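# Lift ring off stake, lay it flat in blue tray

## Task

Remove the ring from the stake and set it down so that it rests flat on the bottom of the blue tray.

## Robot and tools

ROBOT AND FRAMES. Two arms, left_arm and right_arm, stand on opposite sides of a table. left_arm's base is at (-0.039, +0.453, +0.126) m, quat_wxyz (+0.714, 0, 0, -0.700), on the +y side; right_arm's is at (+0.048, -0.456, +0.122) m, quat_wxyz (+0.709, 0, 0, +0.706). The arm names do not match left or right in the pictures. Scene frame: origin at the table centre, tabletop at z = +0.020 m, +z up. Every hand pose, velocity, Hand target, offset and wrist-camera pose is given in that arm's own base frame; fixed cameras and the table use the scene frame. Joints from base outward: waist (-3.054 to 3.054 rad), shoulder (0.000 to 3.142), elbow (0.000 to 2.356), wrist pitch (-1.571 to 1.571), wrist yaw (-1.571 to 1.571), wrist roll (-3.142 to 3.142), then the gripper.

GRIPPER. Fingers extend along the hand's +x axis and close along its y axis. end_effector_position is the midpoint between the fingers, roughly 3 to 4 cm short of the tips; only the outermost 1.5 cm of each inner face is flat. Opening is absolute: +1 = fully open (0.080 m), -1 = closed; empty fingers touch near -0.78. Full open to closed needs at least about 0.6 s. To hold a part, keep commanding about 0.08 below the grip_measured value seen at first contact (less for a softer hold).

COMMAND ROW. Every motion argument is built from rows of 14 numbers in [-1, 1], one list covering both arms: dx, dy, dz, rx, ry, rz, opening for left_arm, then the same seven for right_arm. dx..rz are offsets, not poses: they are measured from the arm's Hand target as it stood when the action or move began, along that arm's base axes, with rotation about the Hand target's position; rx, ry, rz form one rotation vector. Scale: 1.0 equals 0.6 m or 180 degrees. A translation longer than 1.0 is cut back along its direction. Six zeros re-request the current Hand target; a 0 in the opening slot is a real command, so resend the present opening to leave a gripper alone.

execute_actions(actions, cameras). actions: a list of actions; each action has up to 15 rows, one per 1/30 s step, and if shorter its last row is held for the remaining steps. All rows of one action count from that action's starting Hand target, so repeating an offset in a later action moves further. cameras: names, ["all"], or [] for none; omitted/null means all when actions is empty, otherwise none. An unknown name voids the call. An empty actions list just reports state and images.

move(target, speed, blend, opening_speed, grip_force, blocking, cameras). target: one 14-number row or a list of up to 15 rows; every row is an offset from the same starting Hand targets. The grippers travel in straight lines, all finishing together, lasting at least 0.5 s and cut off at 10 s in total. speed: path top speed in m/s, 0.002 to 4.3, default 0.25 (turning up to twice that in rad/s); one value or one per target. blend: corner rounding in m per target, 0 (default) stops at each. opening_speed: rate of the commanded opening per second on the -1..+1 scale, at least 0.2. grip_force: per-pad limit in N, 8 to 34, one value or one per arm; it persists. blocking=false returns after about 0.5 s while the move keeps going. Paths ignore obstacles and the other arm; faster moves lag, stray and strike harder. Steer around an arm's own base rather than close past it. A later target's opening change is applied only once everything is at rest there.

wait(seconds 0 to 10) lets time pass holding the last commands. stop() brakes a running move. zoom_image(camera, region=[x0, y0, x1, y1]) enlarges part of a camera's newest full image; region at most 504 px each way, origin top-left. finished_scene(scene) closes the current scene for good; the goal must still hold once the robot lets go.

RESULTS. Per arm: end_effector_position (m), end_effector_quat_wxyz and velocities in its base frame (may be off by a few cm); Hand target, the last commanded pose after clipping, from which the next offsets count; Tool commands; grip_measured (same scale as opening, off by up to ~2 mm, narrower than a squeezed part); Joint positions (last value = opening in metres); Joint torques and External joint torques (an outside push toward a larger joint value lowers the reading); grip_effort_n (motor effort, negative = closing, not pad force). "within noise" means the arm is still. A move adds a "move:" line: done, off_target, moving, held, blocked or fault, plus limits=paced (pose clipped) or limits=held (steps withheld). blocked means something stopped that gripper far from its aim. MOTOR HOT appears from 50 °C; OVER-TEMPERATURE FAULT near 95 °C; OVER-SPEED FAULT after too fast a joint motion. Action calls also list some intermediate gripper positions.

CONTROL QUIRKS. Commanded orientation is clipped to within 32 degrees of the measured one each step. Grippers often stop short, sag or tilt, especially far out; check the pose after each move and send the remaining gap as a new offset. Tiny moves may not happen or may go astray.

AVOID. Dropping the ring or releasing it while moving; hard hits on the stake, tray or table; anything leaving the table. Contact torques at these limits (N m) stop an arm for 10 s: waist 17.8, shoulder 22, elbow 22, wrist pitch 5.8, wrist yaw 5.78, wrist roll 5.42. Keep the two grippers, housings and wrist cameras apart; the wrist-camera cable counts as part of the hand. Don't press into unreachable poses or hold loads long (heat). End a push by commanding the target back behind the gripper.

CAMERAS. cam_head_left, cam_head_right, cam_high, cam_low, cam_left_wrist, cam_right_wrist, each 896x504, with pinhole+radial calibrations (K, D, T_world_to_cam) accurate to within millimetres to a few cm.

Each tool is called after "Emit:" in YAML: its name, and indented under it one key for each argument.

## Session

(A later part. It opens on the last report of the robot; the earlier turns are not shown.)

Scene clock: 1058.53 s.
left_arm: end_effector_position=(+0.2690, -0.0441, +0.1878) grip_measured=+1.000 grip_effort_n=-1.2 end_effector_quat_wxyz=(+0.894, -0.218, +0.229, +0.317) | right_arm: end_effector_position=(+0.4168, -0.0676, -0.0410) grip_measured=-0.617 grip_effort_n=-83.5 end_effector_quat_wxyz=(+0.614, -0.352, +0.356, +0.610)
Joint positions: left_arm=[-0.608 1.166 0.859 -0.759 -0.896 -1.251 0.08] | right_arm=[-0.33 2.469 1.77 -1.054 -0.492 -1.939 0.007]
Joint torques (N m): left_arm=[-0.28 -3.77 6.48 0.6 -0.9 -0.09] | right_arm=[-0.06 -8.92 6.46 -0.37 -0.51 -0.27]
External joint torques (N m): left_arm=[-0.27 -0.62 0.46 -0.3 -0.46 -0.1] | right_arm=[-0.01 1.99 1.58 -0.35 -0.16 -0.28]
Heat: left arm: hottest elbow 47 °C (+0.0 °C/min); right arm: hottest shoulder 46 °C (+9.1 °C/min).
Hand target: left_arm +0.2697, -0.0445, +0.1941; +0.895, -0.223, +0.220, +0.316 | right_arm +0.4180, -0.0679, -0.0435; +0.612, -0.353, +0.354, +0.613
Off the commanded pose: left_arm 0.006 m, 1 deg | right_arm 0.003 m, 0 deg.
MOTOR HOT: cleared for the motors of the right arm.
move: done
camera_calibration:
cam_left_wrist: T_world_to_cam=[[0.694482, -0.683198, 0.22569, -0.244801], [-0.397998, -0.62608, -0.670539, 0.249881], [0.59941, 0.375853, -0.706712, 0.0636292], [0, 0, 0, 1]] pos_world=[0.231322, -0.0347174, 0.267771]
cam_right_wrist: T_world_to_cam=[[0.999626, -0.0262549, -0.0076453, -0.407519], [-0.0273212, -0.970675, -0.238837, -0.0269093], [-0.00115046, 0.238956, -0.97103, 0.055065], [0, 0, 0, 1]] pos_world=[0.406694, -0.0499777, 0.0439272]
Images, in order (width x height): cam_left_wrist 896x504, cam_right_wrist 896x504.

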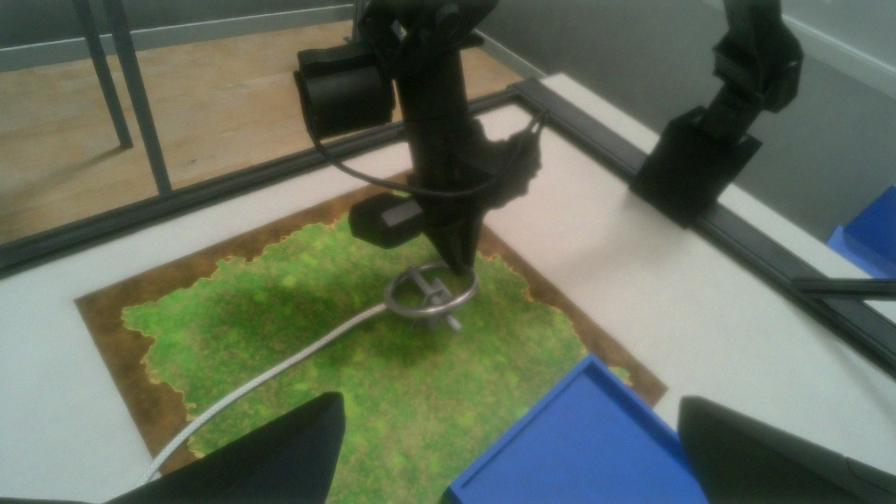

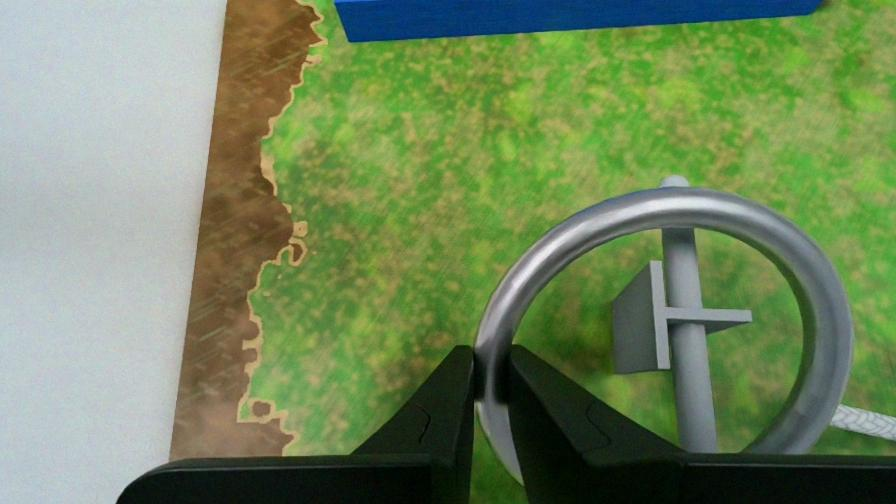

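Emit:
move:
  target: [0, 0, 0, 0, 0, 0, 1.0, 0, -0.003, 0.1058, 0, 0, 0, -0.75]
  speed: 0.08
  cameras: ["cam_right_wrist", "cam_left_wrist"]

Scene clock: 1080.90 s.
left_arm: end_effector_position=(+0.2690, -0.0441, +0.1878) grip_measured=+1.000 grip_effort_n=-0.7 end_effector_quat_wxyz=(+0.894, -0.218, +0.229, +0.317) | right_arm: end_effector_position=(+0.4144, -0.0675, +0.0110) grip_measured=-0.617 grip_effort_n=-83.5 end_effector_quat_wxyz=(+0.610, -0.341, +0.361, +0.617)
Joint positions: left_arm=[-0.608 1.166 0.859 -0.759 -0.896 -1.251 0.08] | right_arm=[-0.332 2.403 1.863 -1.244 -0.492 -1.944 0.007]
Joint torques (N m): left_arm=[-0.31 -3.74 6.48 0.59 -0.9 -0.07] | right_arm=[-0.25 -12.2 6.73 -0.49 -0.48 -0.27]
External joint torques (N m): left_arm=[-0.32 -0.56 0.44 -0.31 -0.45 -0.09] | right_arm=[-0.24 -1.39 1.62 -0.41 -0.14 -0.27]
Heat: left arm: hottest elbow 47 °C (+0.0 °C/min); right arm: hottest shoulder 46 °C (+3.0 °C/min).
Hand target: left_arm +0.2697, -0.0445, +0.1941; +0.895, -0.223, +0.220, +0.316 | right_arm +0.4180, -0.0697, +0.0201; +0.612, -0.353, +0.353, +0.613
Off the commanded pose: left_arm 0.006 m, 1 deg | right_arm 0.010 m, 2 deg.
move: off_target (right_arm)
camera_calibration:
cam_left_wrist: T_world_to_cam=[[0.694482, -0.683198, 0.22569, -0.244801], [-0.397998, -0.62608, -0.670539, 0.249881], [0.59941, 0.375853, -0.706712, 0.0636292], [0, 0, 0, 1]] pos_world=[0.231322, -0.0347174, 0.267771]
cam_right_wrist: T_world_to_cam=[[0.999123, -0.0239037, -0.0343908, -0.404112], [-0.0316792, -0.968442, -0.247218, -0.0124889], [-0.0273961, 0.248091, -0.968349, 0.11696], [0, 0, 0, 1]] pos_world=[0.406566, -0.0507713, 0.0962732]
Images, in order (width x height): cam_left_wrist 896x504, cam_right_wrist 896x504.

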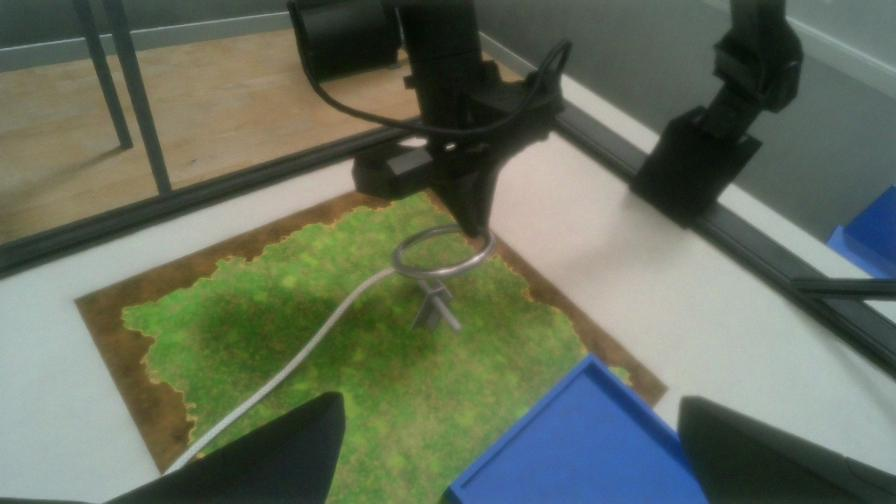

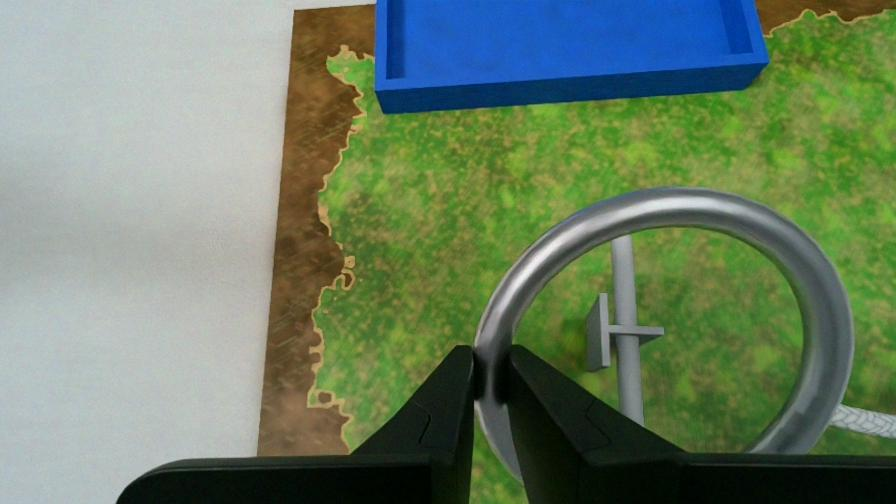

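Emit:
move:
  target: [0, 0, 0, 0, 0, 0, 1.0, -0.0108, 0.3845, 0, -0.1667, 0, 0, -0.75]
  speed: 0.15
  cameras: ["cam_right_wrist", "cam_left_wrist", "cam_high"]

Scene clock: 1124.23 s.
left_arm: end_effector_position=(+0.2690, -0.0441, +0.1878) grip_measured=+1.000 grip_effort_n=-1.2 end_effector_quat_wxyz=(+0.894, -0.218, +0.229, +0.317) | right_arm: end_effector_position=(+0.4090, +0.1606, +0.0216) grip_measured=-0.617 grip_effort_n=-83.5 end_effector_quat_wxyz=(+0.499, -0.500, +0.498, +0.503)
Joint positions: left_arm=[-0.608 1.166 0.859 -0.759 -0.896 -1.251 0.08] | right_arm=[0.373 2.295 1.809 -1.086 -0.004 -1.204 0.007]
Joint torques (N m): left_arm=[-0.32 -3.8 6.47 0.58 -0.92 -0.08] | right_arm=[0.01 -8.85 7.48 0.08 0.05 0.15]
External joint torques (N m): left_arm=[-0.34 -0.67 0.45 -0.32 -0.47 -0.1] | right_arm=[0.16 1.83 1.91 -0.22 0.09 0.15]
Heat: left arm: hottest elbow 48 °C (+1.0 °C/min); right arm: hottest shoulder 49 °C (+3.0 °C/min).
Hand target: left_arm +0.2697, -0.0445, +0.1941; +0.895, -0.223, +0.220, +0.316 | right_arm +0.4115, +0.1609, +0.0200; +0.500, -0.500, +0.500, +0.500
Off the commanded pose: left_arm 0.006 m, 1 deg | right_arm 0.003 m, 0 deg.
move: done
camera_calibration:
cam_left_wrist: T_world_to_cam=[[0.694482, -0.683198, 0.22569, -0.244801], [-0.397998, -0.62608, -0.670539, 0.249881], [0.59941, 0.375853, -0.706712, 0.0636292], [0, 0, 0, 1]] pos_world=[0.231322, -0.0347174, 0.267771]
cam_right_wrist: T_world_to_cam=[[0.999902, -0.0137276, 0.00262835, -0.395692], [-0.0139229, -0.961749, 0.273579, 0.191348], [-0.00122776, -0.273589, -0.961846, 0.143394], [0, 0, 0, 1]] pos_world=[0.398494, 0.217828, 0.0866145]
Images, in order (width x height): cam_high 896x504, cam_left_wrist 896x504, cam_right_wrist 896x504.

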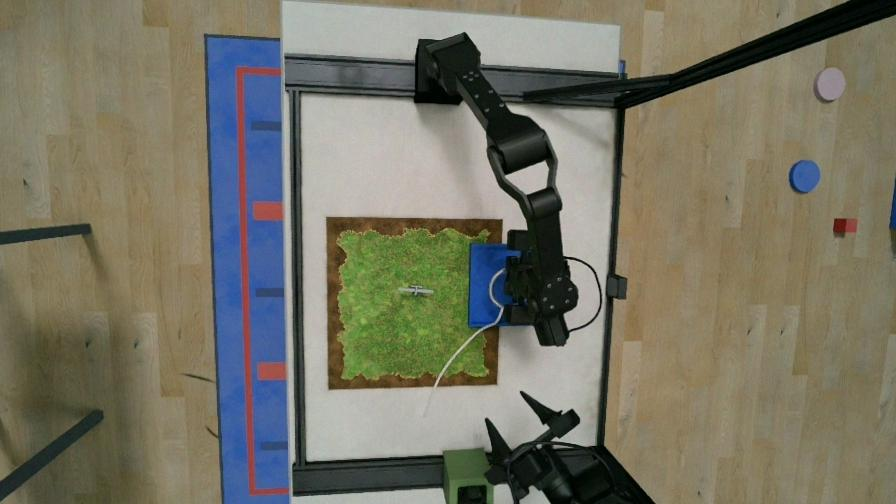

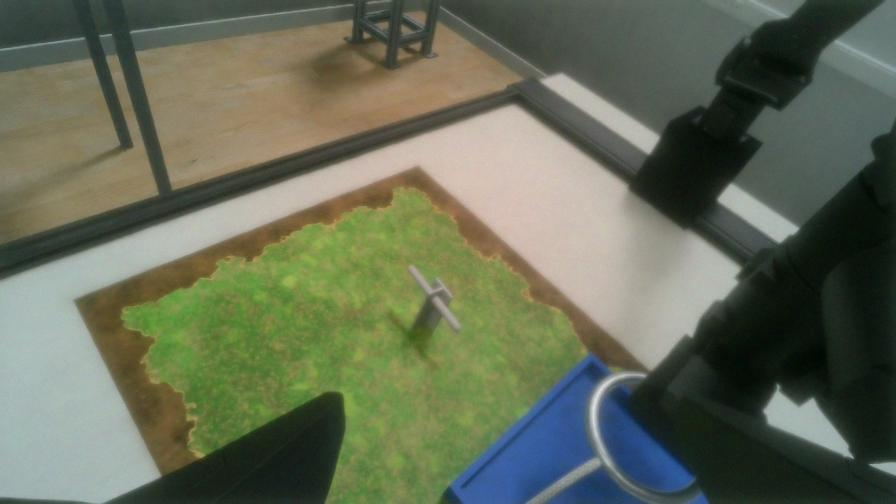

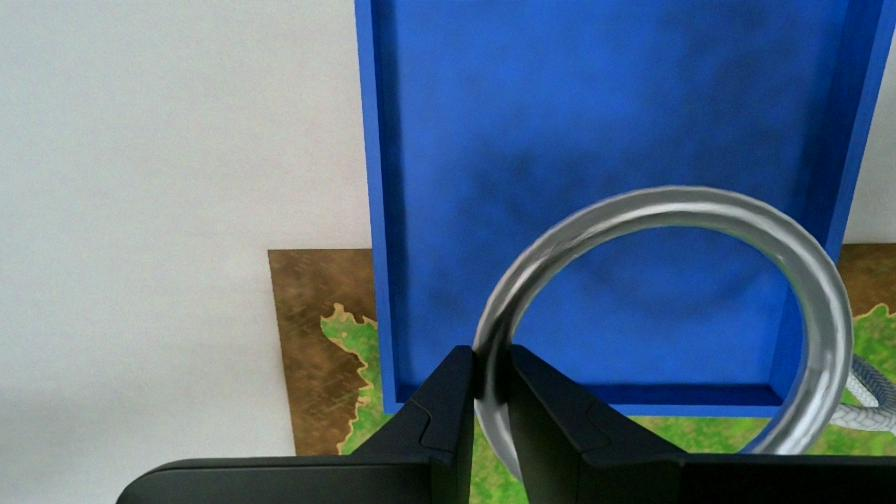

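Emit:
move:
  target: [0, 0, 0, 0, 0, 0, 1.0, 0.018, 0.0133, -0.135, 0, 0, 0, -0.75]
  speed: 0.1
  cameras: ["cam_right_wrist", "cam_left_wrist"]

Scene clock: 1182.53 s.
left_arm: end_effector_position=(+0.2690, -0.0441, +0.1878) grip_measured=+1.000 grip_effort_n=-0.7 end_effector_quat_wxyz=(+0.894, -0.218, +0.229, +0.317) | right_arm: end_effector_position=(+0.4236, +0.1691, -0.0567) grip_measured=-0.617 grip_effort_n=-83.5 end_effector_quat_wxyz=(+0.502, -0.501, +0.496, +0.501)
Joint positions: left_arm=[-0.608 1.166 0.859 -0.759 -0.896 -1.251 0.08] | right_arm=[0.378 2.467 1.788 -0.885 -0.004 -1.196 0.007]
Joint torques (N m): left_arm=[-0.31 -3.78 6.41 0.6 -0.9 -0.08] | right_arm=[0.13 -9.67 5.42 0.39 0.05 0.16]
External joint torques (N m): left_arm=[-0.31 -0.62 0.36 -0.31 -0.45 -0.09] | right_arm=[0.02 1.6 0.17 0.07 0.11 0.16]
Heat: left arm: hottest elbow 48 °C (+0.0 °C/min); right arm: hottest shoulder 48 °C (-1.0 °C/min).
Hand target: left_arm +0.2697, -0.0445, +0.1941; +0.895, -0.223, +0.220, +0.316 | right_arm +0.4223, +0.1691, -0.0610; +0.500, -0.500, +0.500, +0.500
Off the commanded pose: left_arm 0.006 m, 1 deg | right_arm 0.004 m, 1 deg.
move: done
camera_calibration:
cam_left_wrist: T_world_to_cam=[[0.694482, -0.683198, 0.22569, -0.244801], [-0.397998, -0.62608, -0.670539, 0.249881], [0.59941, 0.375853, -0.706712, 0.0636292], [0, 0, 0, 1]] pos_world=[0.231322, -0.0347174, 0.267771]
cam_right_wrist: T_world_to_cam=[[0.999828, -0.0156741, 0.00995184, -0.409069], [-0.0177827, -0.962535, 0.270574, 0.222726], [0.00533798, -0.270704, -0.962648, 0.067101], [0, 0, 0, 1]] pos_world=[0.412601, 0.226134, 0.00840184]
Images, in order (width x height): cam_left_wrist 896x504, cam_right_wrist 896x504.

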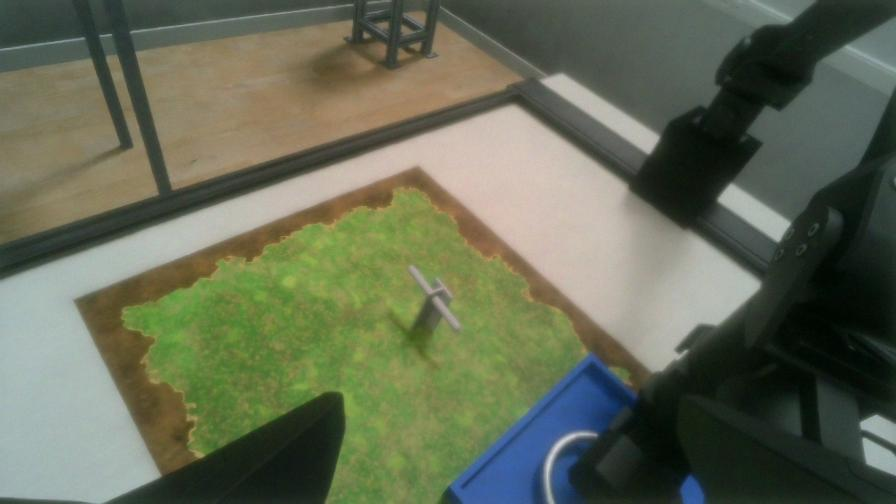

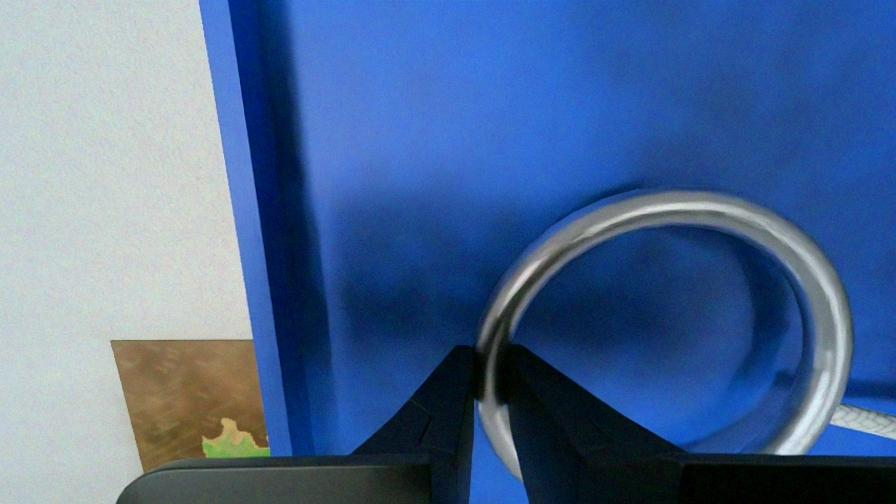

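Emit:
move:
  target:
    - [0,0,0,0,0,0,1, 0,0,-0.0133,0,0,0,-0.75]
    - [0,0,0,0,0,0,1, 0,0,-0.0250,0,0,0,-0.75]
  speed: 0.03

Scene clock: 1220.47 s.
left_arm: end_effector_position=(+0.2690, -0.0441, +0.1878) grip_measured=+1.000 grip_effort_n=-0.7 end_effector_quat_wxyz=(+0.894, -0.218, +0.229, +0.317) | right_arm: end_effector_position=(+0.4265, +0.1703, -0.0678) grip_measured=-0.617 grip_effort_n=-83.5 end_effector_quat_wxyz=(+0.506, -0.502, +0.492, +0.500)
Joint positions: left_arm=[-0.608 1.166 0.859 -0.759 -0.896 -1.251 0.08] | right_arm=[0.378 2.489 1.783 -0.845 -0.004 -1.196 0.007]
Joint torques (N m): left_arm=[-0.35 -3.83 6.37 0.6 -0.89 -0.1] | right_arm=[0.15 -9.01 4.65 0.41 0.04 0.15]
External joint torques (N m): left_arm=[-0.34 -0.67 0.34 -0.31 -0.45 -0.11] | right_arm=[0.15 2.45 -0.65 0.04 0.09 0.15]
Heat: left arm: hottest elbow 48 °C (+0.0 °C/min); right arm: hottest shoulder 49 °C (+1.0 °C/min).
Hand target: left_arm +0.2697, -0.0445, +0.1941; +0.895, -0.223, +0.220, +0.316 | right_arm +0.4223, +0.1691, -0.0759; +0.500, -0.500, +0.500, +0.500
Off the commanded pose: left_arm 0.006 m, 1 deg | right_arm 0.009 m, 1 deg.
move: off_target (right_arm)

Emit:
move:
  target: [0,0,0,0,0,0,1, 0,0,-0.0067,0,0,0,-0.75]
  speed: 0.03
  cameras: ["cam_low", "cam_left_wrist", "cam_right_wrist"]

Scene clock: 1227.67 s.
left_arm: end_effector_position=(+0.2690, -0.0441, +0.1878) grip_measured=+1.000 grip_effort_n=-0.7 end_effector_quat_wxyz=(+0.894, -0.218, +0.229, +0.317) | right_arm: end_effector_position=(+0.4261, +0.1701, -0.0687) grip_measured=-0.617 grip_effort_n=-83.5 end_effector_quat_wxyz=(+0.506, -0.502, +0.492, +0.500)
Joint positions: left_arm=[-0.608 1.166 0.859 -0.759 -0.896 -1.251 0.08] | right_arm=[0.378 2.49 1.78 -0.842 -0.004 -1.196 0.007]
Joint torques (N m): left_arm=[-0.29 -3.78 6.36 0.6 -0.91 -0.11] | right_arm=[0.13 -8.24 4.53 0.98 0.05 0.15]
External joint torques (N m): left_arm=[-0.27 -0.65 0.35 -0.3 -0.47 -0.12] | right_arm=[0.15 3.21 -0.75 0.62 0.09 0.15]
Heat: left arm: hottest elbow 48 °C (+0.0 °C/min); right arm: hottest shoulder 49 °C (+1.0 °C/min).
Hand target: left_arm +0.2697, -0.0445, +0.1941; +0.895, -0.223, +0.220, +0.316 | right_arm +0.4222, +0.1690, -0.0800; +0.500, -0.500, +0.500, +0.501
Off the commanded pose: left_arm 0.006 m, 1 deg | right_arm 0.012 m, 1 deg.
move: off_target (right_arm)
camera_calibration:
cam_left_wrist: T_world_to_cam=[[0.694482, -0.683198, 0.22569, -0.244801], [-0.397998, -0.62608, -0.670539, 0.249881], [0.59941, 0.375853, -0.706712, 0.0636292], [0, 0, 0, 1]] pos_world=[0.231322, -0.0347174, 0.267771]
cam_right_wrist: T_world_to_cam=[[0.999666, -0.0156676, 0.0205318, -0.410747], [-0.0205741, -0.96365, 0.266375, 0.228154], [0.015612, -0.266709, -0.963651, 0.0506667], [0, 0, 0, 1]] pos_world=[0.414513, 0.226939, -0.00351621]
Images, in order (width x height): cam_low 896x504, cam_left_wrist 896x504, cam_right_wrist 896x504.

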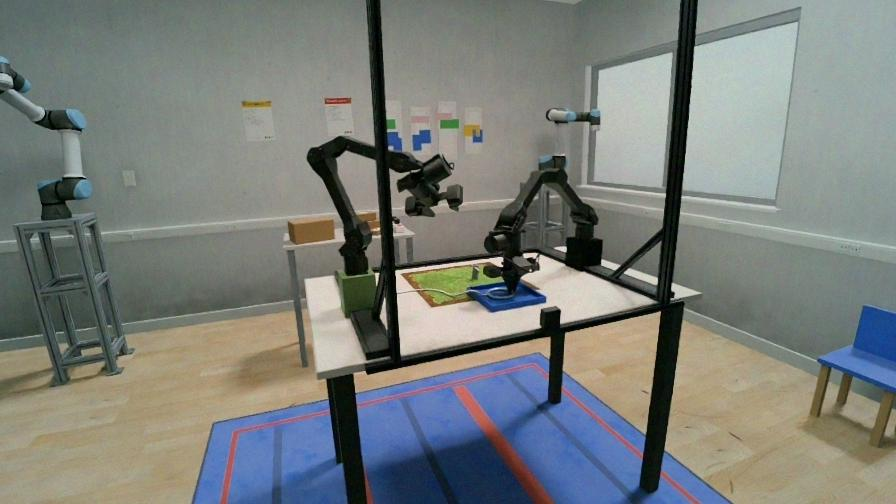

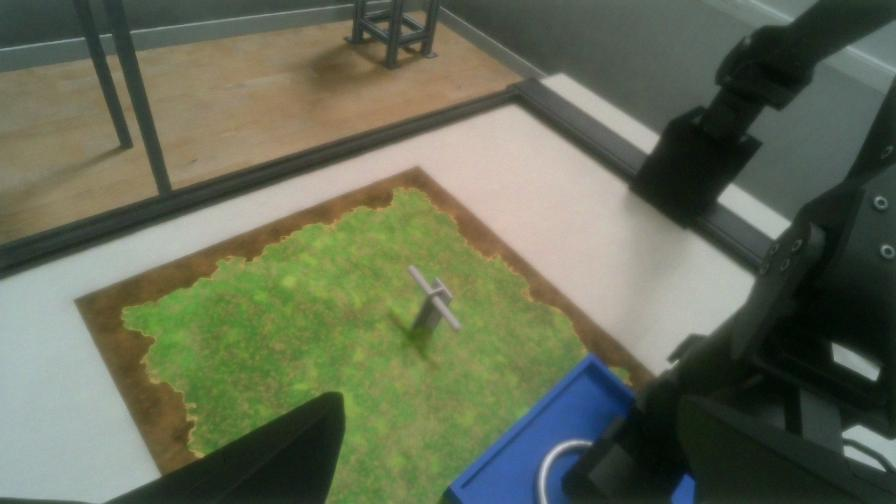

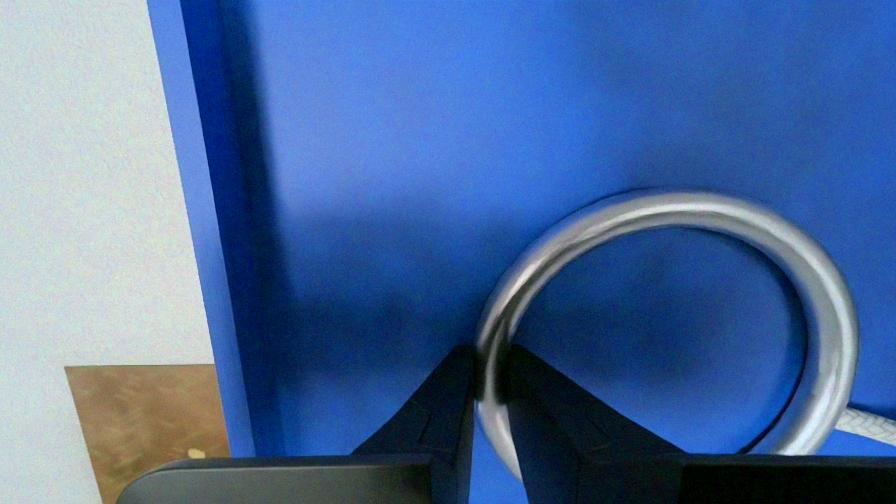

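Emit:
move:
  target: [0,0,0,0,0,0,1, 0,0,0.006,0,0,0,-0.40]
  speed: 0.03
  opening_speed: 0.4
  cameras: ["cam_right_wrist"]

Emit:
move:
  target:
    - [0,0,0,0,0,0,1, 0,0,0.05,0,0,0,-0.4]
    - [0,0,0,0,0,0,1, 0,0,0.2,0,0,0,-0.4]
  speed: [0.04, 0.15]
  cameras: ["cam_right_wrist", "cam_high", "cam_left_wrist"]

Scene clock: 1241.87 s.
left_arm: end_effector_position=(+0.2690, -0.0441, +0.1878) grip_measured=+1.000 grip_effort_n=-1.2 end_effector_quat_wxyz=(+0.894, -0.218, +0.229, +0.317) | right_arm: end_effector_position=(+0.4251, +0.1703, -0.0687) grip_measured=-0.405 grip_effort_n=19.3 end_effector_quat_wxyz=(+0.504, -0.502, +0.493, +0.501)
Joint positions: left_arm=[-0.608 1.166 0.859 -0.759 -0.896 -1.251 0.08] | right_arm=[0.38 2.49 1.78 -0.846 -0.004 -1.196 0.017]
Joint torques (N m): left_arm=[-0.27 -3.81 6.37 0.59 -0.92 -0.09] | right_arm=[0.02 -8.99 4.92 0.59 0.04 0.16]
External joint torques (N m): left_arm=[-0.29 -0.65 0.32 -0.33 -0.47 -0.1] | right_arm=[0.13 2.32 -0.24 0.27 0.08 0.16]
Heat: left arm: hottest elbow 48 °C (+0.0 °C/min); right arm: hottest shoulder 49 °C (+1.0 °C/min).
Hand target: left_arm +0.2697, -0.0445, +0.1941; +0.895, -0.223, +0.220, +0.316 | right_arm +0.4224, +0.1691, -0.0764; +0.500, -0.500, +0.500, +0.500
Off the commanded pose: left_arm 0.006 m, 1 deg | right_arm 0.008 m, 1 deg.
move: done
camera_calibration:
cam_right_wrist: T_world_to_cam=[[0.999756, -0.0145156, 0.0166325, -0.410253], [-0.0184434, -0.963255, 0.267954, 0.22736], [0.0121318, -0.268195, -0.963288, 0.0525167], [0, 0, 0, 1]] pos_world=[0.413709, 0.227135, -0.00350956]
Images, in order (width x height): cam_right_wrist 896x504.

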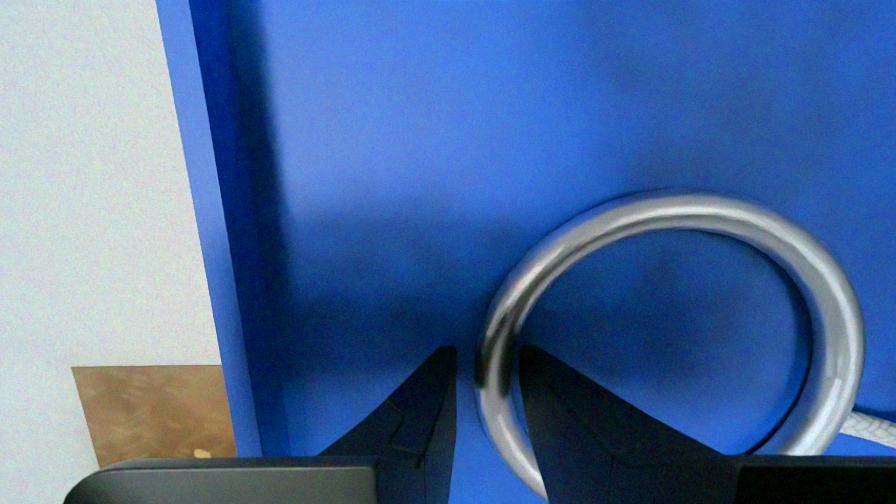

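Scene clock: 1244.07 s.
left_arm: end_effector_position=(+0.2690, -0.0441, +0.1878) grip_measured=+1.000 grip_effort_n=-1.2 end_effector_quat_wxyz=(+0.894, -0.218, +0.229, +0.317) | right_arm: end_effector_position=(+0.4202, +0.1684, +0.0380) grip_measured=-0.403 grip_effort_n=17.4 end_effector_quat_wxyz=(+0.494, -0.498, +0.503, +0.505)
Joint positions: left_arm=[-0.608 1.166 0.859 -0.759 -0.896 -1.251 0.08] | right_arm=[0.38 2.353 1.976 -1.208 -0.004 -1.196 0.017]
Joint torques (N m): left_arm=[-0.3 -3.82 6.45 0.58 -0.9 -0.08] | right_arm=[-0.01 -11.38 7.09 0.01 0.04 0.16]
External joint torques (N m): left_arm=[-0.31 -0.69 0.46 -0.32 -0.45 -0.1] | right_arm=[-0.01 -0.33 1.47 -0.27 0.09 0.16]
Heat: left arm: hottest elbow 48 °C (+0.0 °C/min); right arm: hottest shoulder 49 °C (+1.0 °C/min). Fold the right arm in close to its base, or ease its load, before you think long.
Hand target: left_arm +0.2697, -0.0445, +0.1941; +0.895, -0.223, +0.220, +0.316 | right_arm +0.4223, +0.1690, +0.0436; +0.500, -0.500, +0.500, +0.501
Off the commanded pose: left_arm 0.006 m, 1 deg | right_arm 0.006 m, 1 deg.
MOTOR HOT: joint 2 (shoulder) of the right arm reports 49 °C; the controller stops that arm at 95 °C. To cool a motor, set the load down, stop pushing, or move to a pose that needs little force.
move: done
camera_calibration:
cam_left_wrist: T_world_to_cam=[[0.694482, -0.683198, 0.22569, -0.244801], [-0.397998, -0.62608, -0.670539, 0.249881], [0.59941, 0.375853, -0.706712, 0.0636292], [0, 0, 0, 1]] pos_world=[0.231322, -0.0347174, 0.267771]
cam_right_wrist: T_world_to_cam=[[0.99984, -0.0145011, -0.0104771, -0.40616], [-0.0110069, -0.960305, 0.278736, 0.19281], [-0.0141032, -0.278576, -0.960311, 0.167483], [0, 0, 0, 1]] pos_world=[0.410579, 0.225923, 0.102837]
Images, in order (width x height): cam_high 896x504, cam_left_wrist 896x504, cam_right_wrist 896x504.

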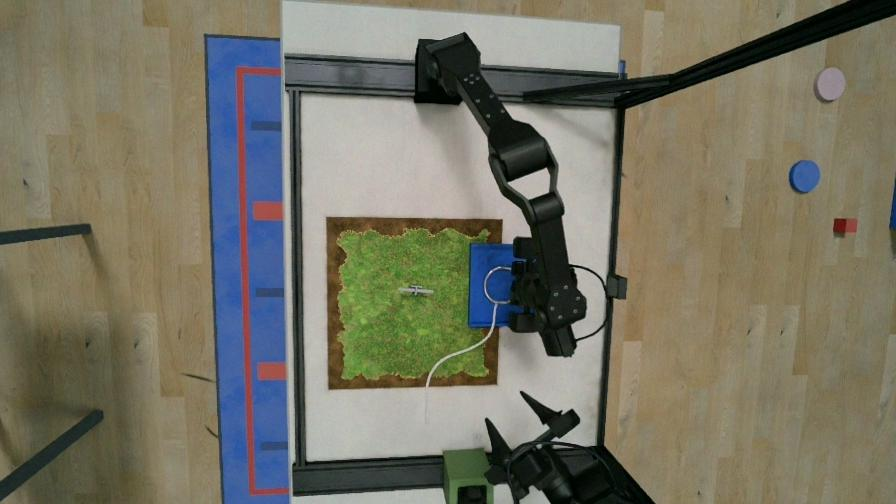

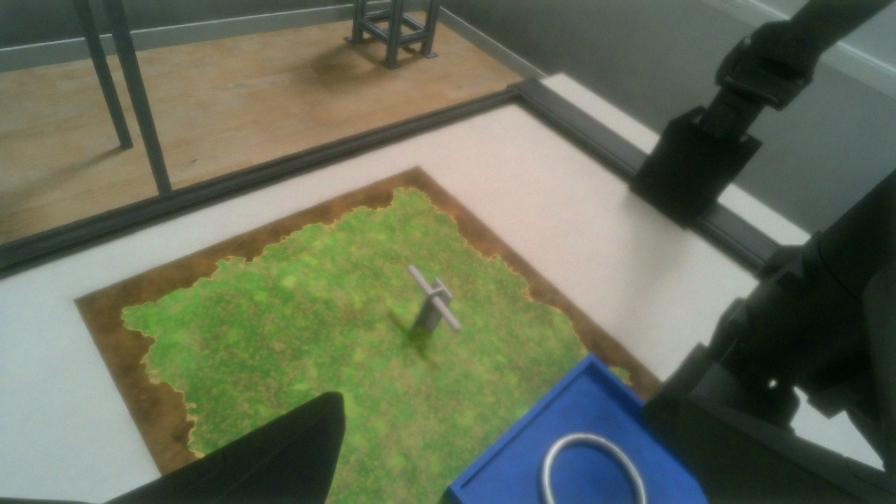

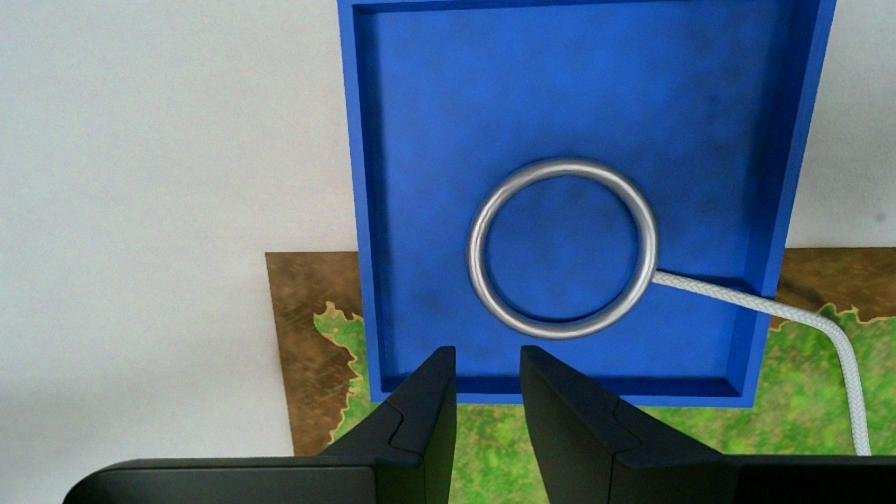

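Emit:
move:
  target: [0.1388,0.339,-0.24,-0.2596,0.1967,0.1947,-0.25, -0.283,-0.117,0.1,0,0,0,-0.4]
  speed: 0.25
  cameras: ["cam_left_wrist", "cam_high"]

Scene clock: 1653.07 s.
left_arm: end_effector_position=(+0.3508, +0.1589, +0.0501) grip_measured=-0.247 grip_effort_n=-15.1 end_effector_quat_wxyz=(+0.501, -0.498, +0.499, +0.502) | right_arm: end_effector_position=(+0.2547, +0.1010, +0.1033) grip_measured=-0.403 grip_effort_n=17.0 end_effector_quat_wxyz=(+0.501, -0.499, +0.499, +0.501)
Joint positions: left_arm=[0.423 2.053 1.536 -1.053 -0.006 -1.149 0.024] | right_arm=[0.375 1.593 1.17 -1.147 -0.004 -1.196 0.017]
Joint torques (N m): left_arm=[0.04 -7.41 5.45 -0.08 0.18 0.02] | right_arm=[-0.23 -6.62 4.88 0.06 0.04 -0.08]
External joint torques (N m): left_arm=[0.08 1.25 0.2 -0.37 0.23 0.02] | right_arm=[-0.22 -0.81 -0.78 -0.26 0.09 -0.08]
Heat: left arm: hottest elbow 50 °C (+1.0 °C/min); right arm: hottest shoulder 56 °C (+1.0 °C/min). Fold the left arm in close to its base, or ease its load, before you think long. Fold the right arm in close to its base, or ease its load, before you think long.
Hand target: left_arm +0.3529, +0.1588, +0.0500; +0.500, -0.500, +0.500, +0.500 | right_arm +0.2525, +0.0988, +0.1037; +0.500, -0.500, +0.500, +0.500
Off the commanded pose: left_arm 0.002 m, 0 deg | right_arm 0.003 m, 0 deg.
MOTOR HOT: joint 3 (elbow) of the left arm reports 50 °C; the controller stops that arm at 95 °C. To cool a motor, set the load down, stop pushing, or move to a pose that needs little force.
MOTOR HOT: still on. Joint 2 (shoulder) of the right arm reports 56 °C.
move: done
camera_calibration:
cam_left_wrist: T_world_to_cam=[[0.999144, 0.0047255, -0.0410935, -0.334705], [0.0127516, -0.980257, 0.197317, 0.185921], [-0.0393498, -0.197672, -0.979478, 0.169875], [0, 0, 0, 1]] pos_world=[0.338732, 0.217412, 0.11595]
Images, in order (width x height): cam_high 896x504, cam_left_wrist 896x504.

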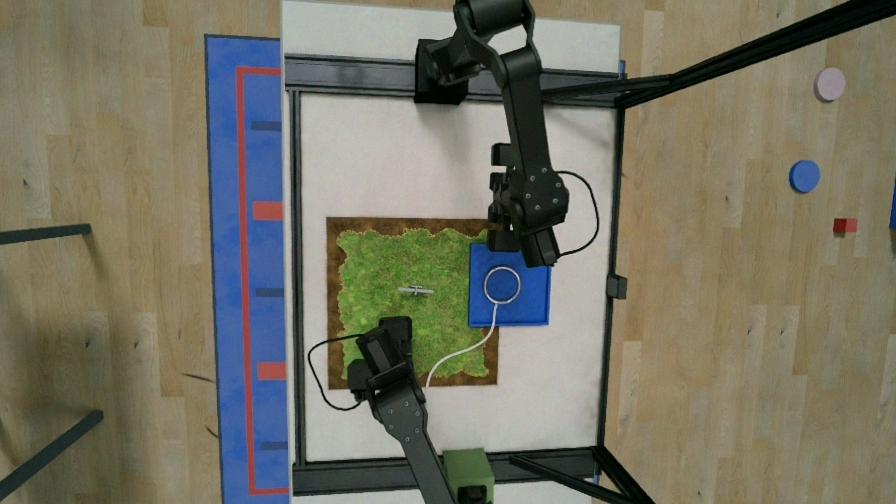

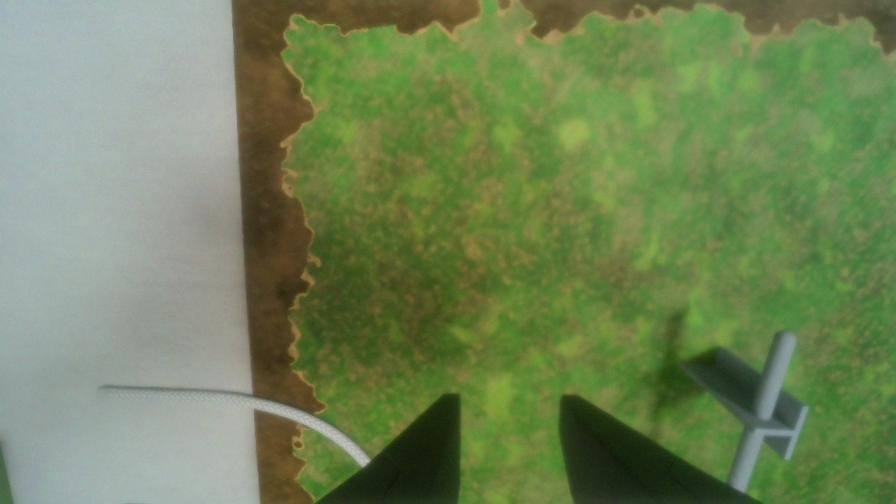

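Emit:
move:
  target:
    - [0,0,-0.175,0,0,0,-0.45, -0.083,-0.05,0.083,0,0,0,-0.4]
    - [0,0,-0.2083,0,0,0,-0.45, -0.083,-0.05,0.083,0,0,0,-0.4]
  speed: [0.15, 0.05]
  cameras: ["cam_left_wrist"]

Scene clock: 1671.23 s.
left_arm: end_effector_position=(+0.3541, +0.1604, -0.0719) grip_measured=-0.447 grip_effort_n=-15.1 end_effector_quat_wxyz=(+0.503, -0.499, +0.497, +0.501) | right_arm: end_effector_position=(+0.2034, +0.0702, +0.1523) grip_measured=-0.403 grip_effort_n=17.0 end_effector_quat_wxyz=(+0.500, -0.497, +0.502, +0.501)
Joint positions: left_arm=[0.423 2.275 1.356 -0.644 -0.006 -1.149 0.015] | right_arm=[0.329 1.358 1.153 -1.371 -0.004 -1.237 0.017]
Joint torques (N m): left_arm=[0 -7.66 3.24 0.34 0.16 0.02] | right_arm=[-0.25 -4.6 5.9 0.05 0.04 -0.23]
External joint torques (N m): left_arm=[-0.07 1.39 -1.08 0.04 0.22 0.02] | right_arm=[-0.26 -0.5 0.19 -0.24 0.1 -0.23]
Heat: left arm: hottest elbow 49 °C (-1.0 °C/min); right arm: hottest shoulder 54 °C (-1.0 °C/min). Fold the left arm in close to its base, or ease its load, before you think long. Fold the right arm in close to its base, or ease its load, before you think long.
Hand target: left_arm +0.3529, +0.1589, -0.0750; +0.500, -0.500, +0.500, +0.500 | right_arm +0.2027, +0.0688, +0.1534; +0.500, -0.500, +0.500, +0.500
Off the commanded pose: left_arm 0.004 m, 1 deg | right_arm 0.002 m, 0 deg.
MOTOR HOT: still on. Joint 3 (elbow) of the left arm reports 49 °C.
MOTOR HOT: still on. Joint 2 (shoulder) of the right arm reports 54 °C.
move: done
camera_calibration:
cam_left_wrist: T_world_to_cam=[[0.999384, 0.00487036, -0.0347647, -0.342716], [0.0115522, -0.980797, 0.194688, 0.211736], [-0.0331489, -0.194969, -0.980249, 0.0481199], [0, 0, 0, 1]] pos_world=[0.341654, 0.218721, -0.00596741]
Images, in order (width x height): cam_left_wrist 896x504.

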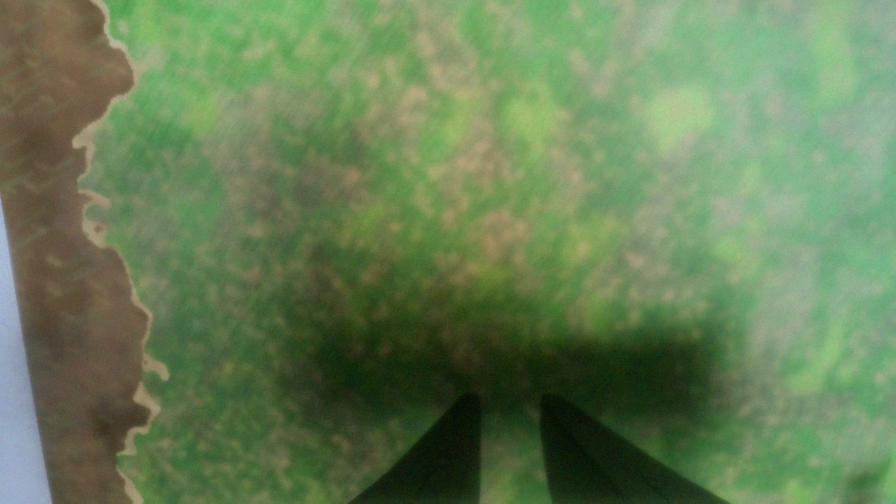

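Emit:
move:
  target: [0,0,-0.01,0,0,0,-0.45, 0,0,0,0,0,0,-0.4]
  speed: 0.03

Emit:
move:
  target: [0,0,-0.005,0,0,0,-0.45, 0,0,0,0,0,0,-0.4]
  speed: 0.03

Emit:
move:
  target: [0,0,-0.005,0,0,0,-0.45, 0,0,0,0,0,0,-0.4]
  speed: 0.03
  cameras: ["cam_left_wrist"]

Scene clock: 1683.77 s.
left_arm: end_effector_position=(+0.3546, +0.1607, -0.0774) grip_measured=-0.447 grip_effort_n=-15.1 end_effector_quat_wxyz=(+0.503, -0.499, +0.496, +0.501) | right_arm: end_effector_position=(+0.2034, +0.0702, +0.1523) grip_measured=-0.403 grip_effort_n=17.0 end_effector_quat_wxyz=(+0.500, -0.497, +0.502, +0.501)
Joint positions: left_arm=[0.423 2.289 1.354 -0.627 -0.006 -1.149 0.015] | right_arm=[0.329 1.358 1.153 -1.371 -0.004 -1.237 0.017]
Joint torques (N m): left_arm=[-0.05 -7.6 3.2 0.32 0.16 0.02] | right_arm=[-0.25 -4.59 5.91 0.05 0.04 -0.23]
External joint torques (N m): left_arm=[-0.11 1.45 -1.09 0 0.22 0.02] | right_arm=[-0.25 -0.55 0.24 -0.24 0.09 -0.23]
Heat: left arm: hottest elbow 47 °C (-3.0 °C/min); right arm: hottest shoulder 52 °C (-3.0 °C/min). Fold the right arm in close to its base, or ease its load, before you think long.
Hand target: left_arm +0.3529, +0.1588, -0.0810; +0.500, -0.500, +0.500, +0.500 | right_arm +0.2027, +0.0688, +0.1534; +0.500, -0.500, +0.500, +0.500
Off the commanded pose: left_arm 0.004 m, 1 deg | right_arm 0.002 m, 0 deg.
MOTOR HOT: still on. Joint 2 (shoulder) of the right arm reports 52 °C.
MOTOR HOT: cleared for the motors of the left arm.
move: done

Scene clock: 1684.47 s.
left_arm: end_effector_position=(+0.3547, +0.1607, -0.0783) grip_measured=-0.448 grip_effort_n=-14.2 end_effector_quat_wxyz=(+0.504, -0.500, +0.496, +0.501) | right_arm: end_effector_position=(+0.2034, +0.0702, +0.1523) grip_measured=-0.403 grip_effort_n=17.0 end_effector_quat_wxyz=(+0.500, -0.497, +0.502, +0.501)
Joint positions: left_arm=[0.423 2.29 1.352 -0.623 -0.006 -1.149 0.015] | right_arm=[0.329 1.358 1.153 -1.371 -0.004 -1.237 0.017]
Joint torques (N m): left_arm=[-0.05 -7.03 3.13 0.71 0.16 0.02] | right_arm=[-0.25 -4.6 5.89 0.05 0.04 -0.23]
External joint torques (N m): left_arm=[-0.1 2.04 -1.12 0.41 0.22 0.02] | right_arm=[-0.24 -0.53 0.21 -0.24 0.1 -0.23]
Heat: left arm: hottest elbow 47 °C (-3.0 °C/min); right arm: hottest shoulder 52 °C (-3.0 °C/min). Fold the right arm in close to its base, or ease its load, before you think long.
Hand target: left_arm +0.3530, +0.1589, -0.0839; +0.500, -0.500, +0.500, +0.500 | right_arm +0.2027, +0.0688, +0.1534; +0.500, -0.500, +0.500, +0.500
Off the commanded pose: left_arm 0.006 m, 1 deg | right_arm 0.002 m, 0 deg.
MOTOR HOT: still on. Joint 2 (shoulder) of the right arm reports 52 °C.
move: done

Scene clock: 1685.17 s.
left_arm: end_effector_position=(+0.3546, +0.1607, -0.0788) grip_measured=-0.448 grip_effort_n=-12.8 end_effector_quat_wxyz=(+0.504, -0.500, +0.495, +0.501) | right_arm: end_effector_position=(+0.2034, +0.0702, +0.1523) grip_measured=-0.403 grip_effort_n=17.0 end_effector_quat_wxyz=(+0.500, -0.497, +0.502, +0.501)
Joint positions: left_arm=[0.423 2.291 1.35 -0.619 -0.006 -1.149 0.015] | right_arm=[0.329 1.358 1.153 -1.371 -0.004 -1.237 0.017]
Joint torques (N m): left_arm=[-0.03 -6.29 3.13 1.13 0.16 0.01] | right_arm=[-0.22 -4.59 5.9 0.05 0.05 -0.23]
External joint torques (N m): left_arm=[-0.02 2.81 -1.15 0.82 0.22 0] | right_arm=[-0.25 -0.49 0.19 -0.24 0.11 -0.23]
Heat: left arm: hottest elbow 47 °C (-3.0 °C/min); right arm: hottest shoulder 52 °C (-3.0 °C/min). Fold the right arm in close to its base, or ease its load, before you think long.
Hand target: left_arm +0.3531, +0.1589, -0.0868; +0.500, -0.500, +0.500, +0.500 | right_arm +0.2027, +0.0688, +0.1534; +0.500, -0.500, +0.500, +0.500
Off the commanded pose: left_arm 0.009 m, 1 deg | right_arm 0.002 m, 0 deg.
MOTOR HOT: still on. Joint 2 (shoulder) of the right arm reports 52 °C.
move: off_target (left_arm)
camera_calibration:
cam_left_wrist: T_world_to_cam=[[0.999499, 0.00489743, -0.0312832, -0.343166], [0.0108516, -0.981116, 0.193114, 0.213452], [-0.0297467, -0.193357, -0.980677, 0.0399511], [0, 0, 0, 1]] pos_world=[0.341866, 0.218827, -0.0127769]
Images, in order (width x height): cam_left_wrist 896x504.

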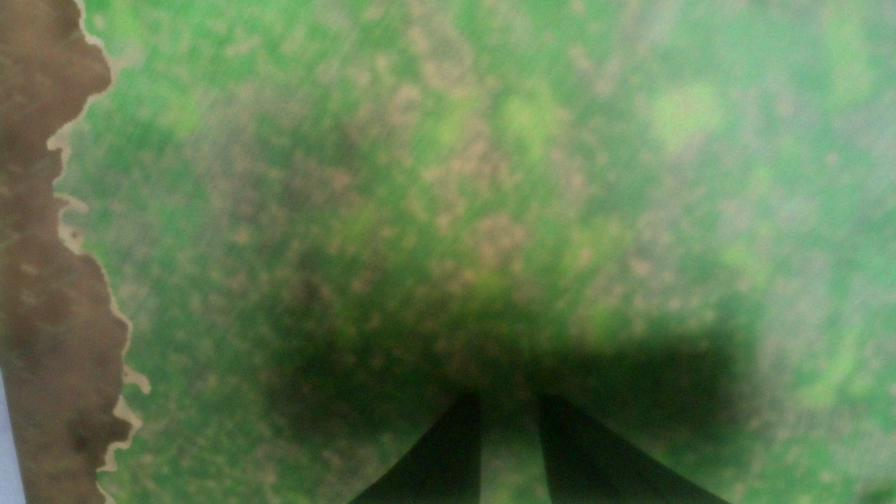

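Emit:
move:
  target:
    - [0,0,0.1,0,0,0,-0.45, 0,0,0,0,0,0,-0.4]
    - [-0.2167,-0.1,0.395,0,0,0,-0.45, 0,0,0,0,0,0,-0.4]
  speed: [0.1,0.25]
  blend: 0.02
  cameras: ["cam_high"]

Emit:
zoom_image:
  camera: "cam_high"
  region: [370, 240, 570, 340]

Scene clock: 1821.57 s.
left_arm: end_effector_position=(+0.2215, +0.1000, +0.1464) grip_measured=-0.448 grip_effort_n=-12.8 end_effector_quat_wxyz=(+0.497, -0.497, +0.503, +0.503) | right_arm: end_effector_position=(+0.2034, +0.0702, +0.1523) grip_measured=-0.403 grip_effort_n=17.0 end_effector_quat_wxyz=(+0.500, -0.497, +0.502, +0.501)
Joint positions: left_arm=[0.421 1.47 1.223 -1.336 -0.006 -1.15 0.015] | right_arm=[0.329 1.358 1.153 -1.371 -0.004 -1.237 0.017]
Joint torques (N m): left_arm=[-0.34 -5.24 5.57 -0.11 0.17 -0.11] | right_arm=[-0.26 -4.6 5.9 0.04 0.03 -0.23]
External joint torques (N m): left_arm=[-0.36 -0.57 0.17 -0.39 0.22 -0.11] | right_arm=[-0.26 -0.53 0.22 -0.24 0.09 -0.23]
Heat: left arm: hottest elbow 41 °C (-1.0 °C/min); right arm: hottest shoulder 40 °C (-3.0 °C/min).
Hand target: left_arm +0.2231, +0.0989, +0.1502; +0.500, -0.500, +0.500, +0.500 | right_arm +0.2027, +0.0688, +0.1534; +0.500, -0.500, +0.500, +0.500
Off the commanded pose: left_arm 0.004 m, 1 deg | right_arm 0.002 m, 0 deg.
MOTOR HOT: cleared for the motors of the right arm.
move: done
Images, in order (width x height): cam_high 896x504.

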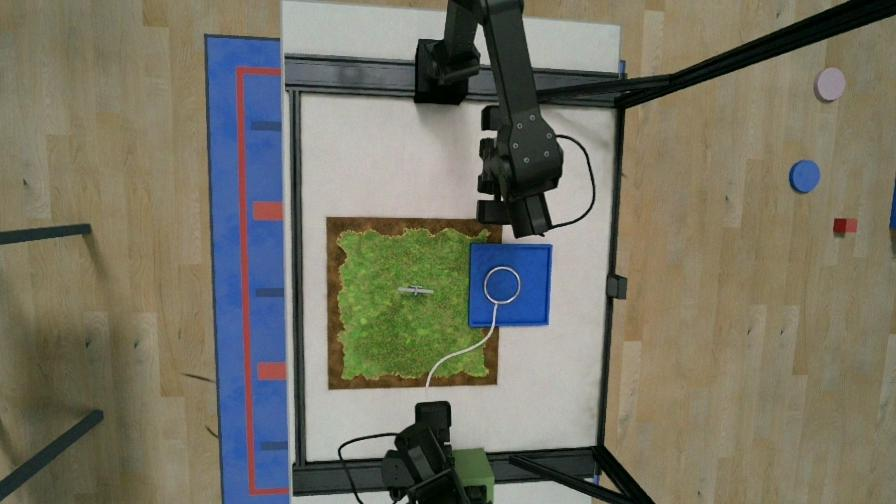

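Scaled by 2.520 from the camera's 896x504 image, which has a finer 1280x720 frame.

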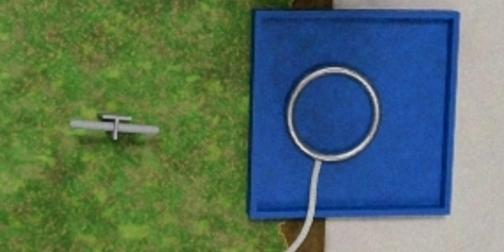

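Emit:
move:
  target: [0,0,0,0,0,0,-0.45, 0.3288,-0.183,-0.2823,0,0,0,-0.335]
  speed: 0.4
  cameras: ["cam_right_wrist"]

Scene clock: 1943.10 s.
left_arm: end_effector_position=(+0.2214, +0.1000, +0.1464) grip_measured=-0.448 grip_effort_n=-12.8 end_effector_quat_wxyz=(+0.497, -0.496, +0.503, +0.503) | right_arm: end_effector_position=(+0.3994, -0.0404, -0.0123) grip_measured=-0.339 grip_effort_n=17.9 end_effector_quat_wxyz=(+0.504, -0.500, +0.499, +0.497)
Joint positions: left_arm=[0.421 1.47 1.223 -1.337 -0.006 -1.15 0.015] | right_arm=[-0.102 2.193 1.492 -0.863 -0.003 -1.666 0.02]
Joint torques (N m): left_arm=[-0.33 -5.26 5.57 -0.13 0.17 -0.13] | right_arm=[-0.1 -7.59 6.48 0.01 -0.01 -0.24]
External joint torques (N m): left_arm=[-0.3 -0.58 0.15 -0.41 0.21 -0.13] | right_arm=[-0.12 2.05 1.34 -0.27 0.04 -0.24]
Heat: left arm: hottest elbow 46 °C (+0.0 °C/min); right arm: hottest shoulder 37 °C (-1.0 °C/min).
Hand target: left_arm +0.2231, +0.0989, +0.1502; +0.500, -0.500, +0.500, +0.500 | right_arm +0.4000, -0.0409, -0.0160; +0.500, -0.500, +0.500, +0.501
Off the commanded pose: left_arm 0.004 m, 1 deg | right_arm 0.004 m, 1 deg.
move: done
camera_calibration:
cam_right_wrist: T_world_to_cam=[[0.999562, -0.0266926, 0.0127703, -0.389046], [-0.029176, -0.961014, 0.274957, 0.0132967], [0.00493316, -0.275209, -0.961372, 0.0532432], [0, 0, 0, 1]] pos_world=[0.389001, 0.0170467, 0.0524987]
Images, in order (width x height): cam_right_wrist 896x504.

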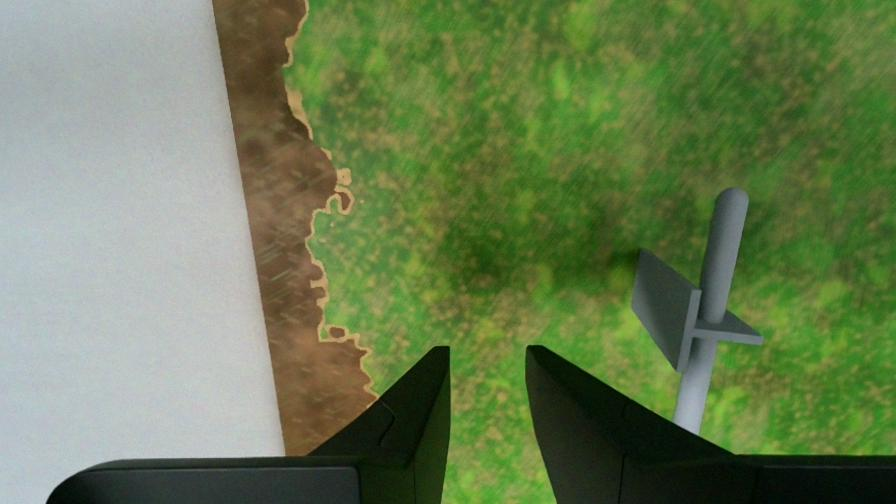

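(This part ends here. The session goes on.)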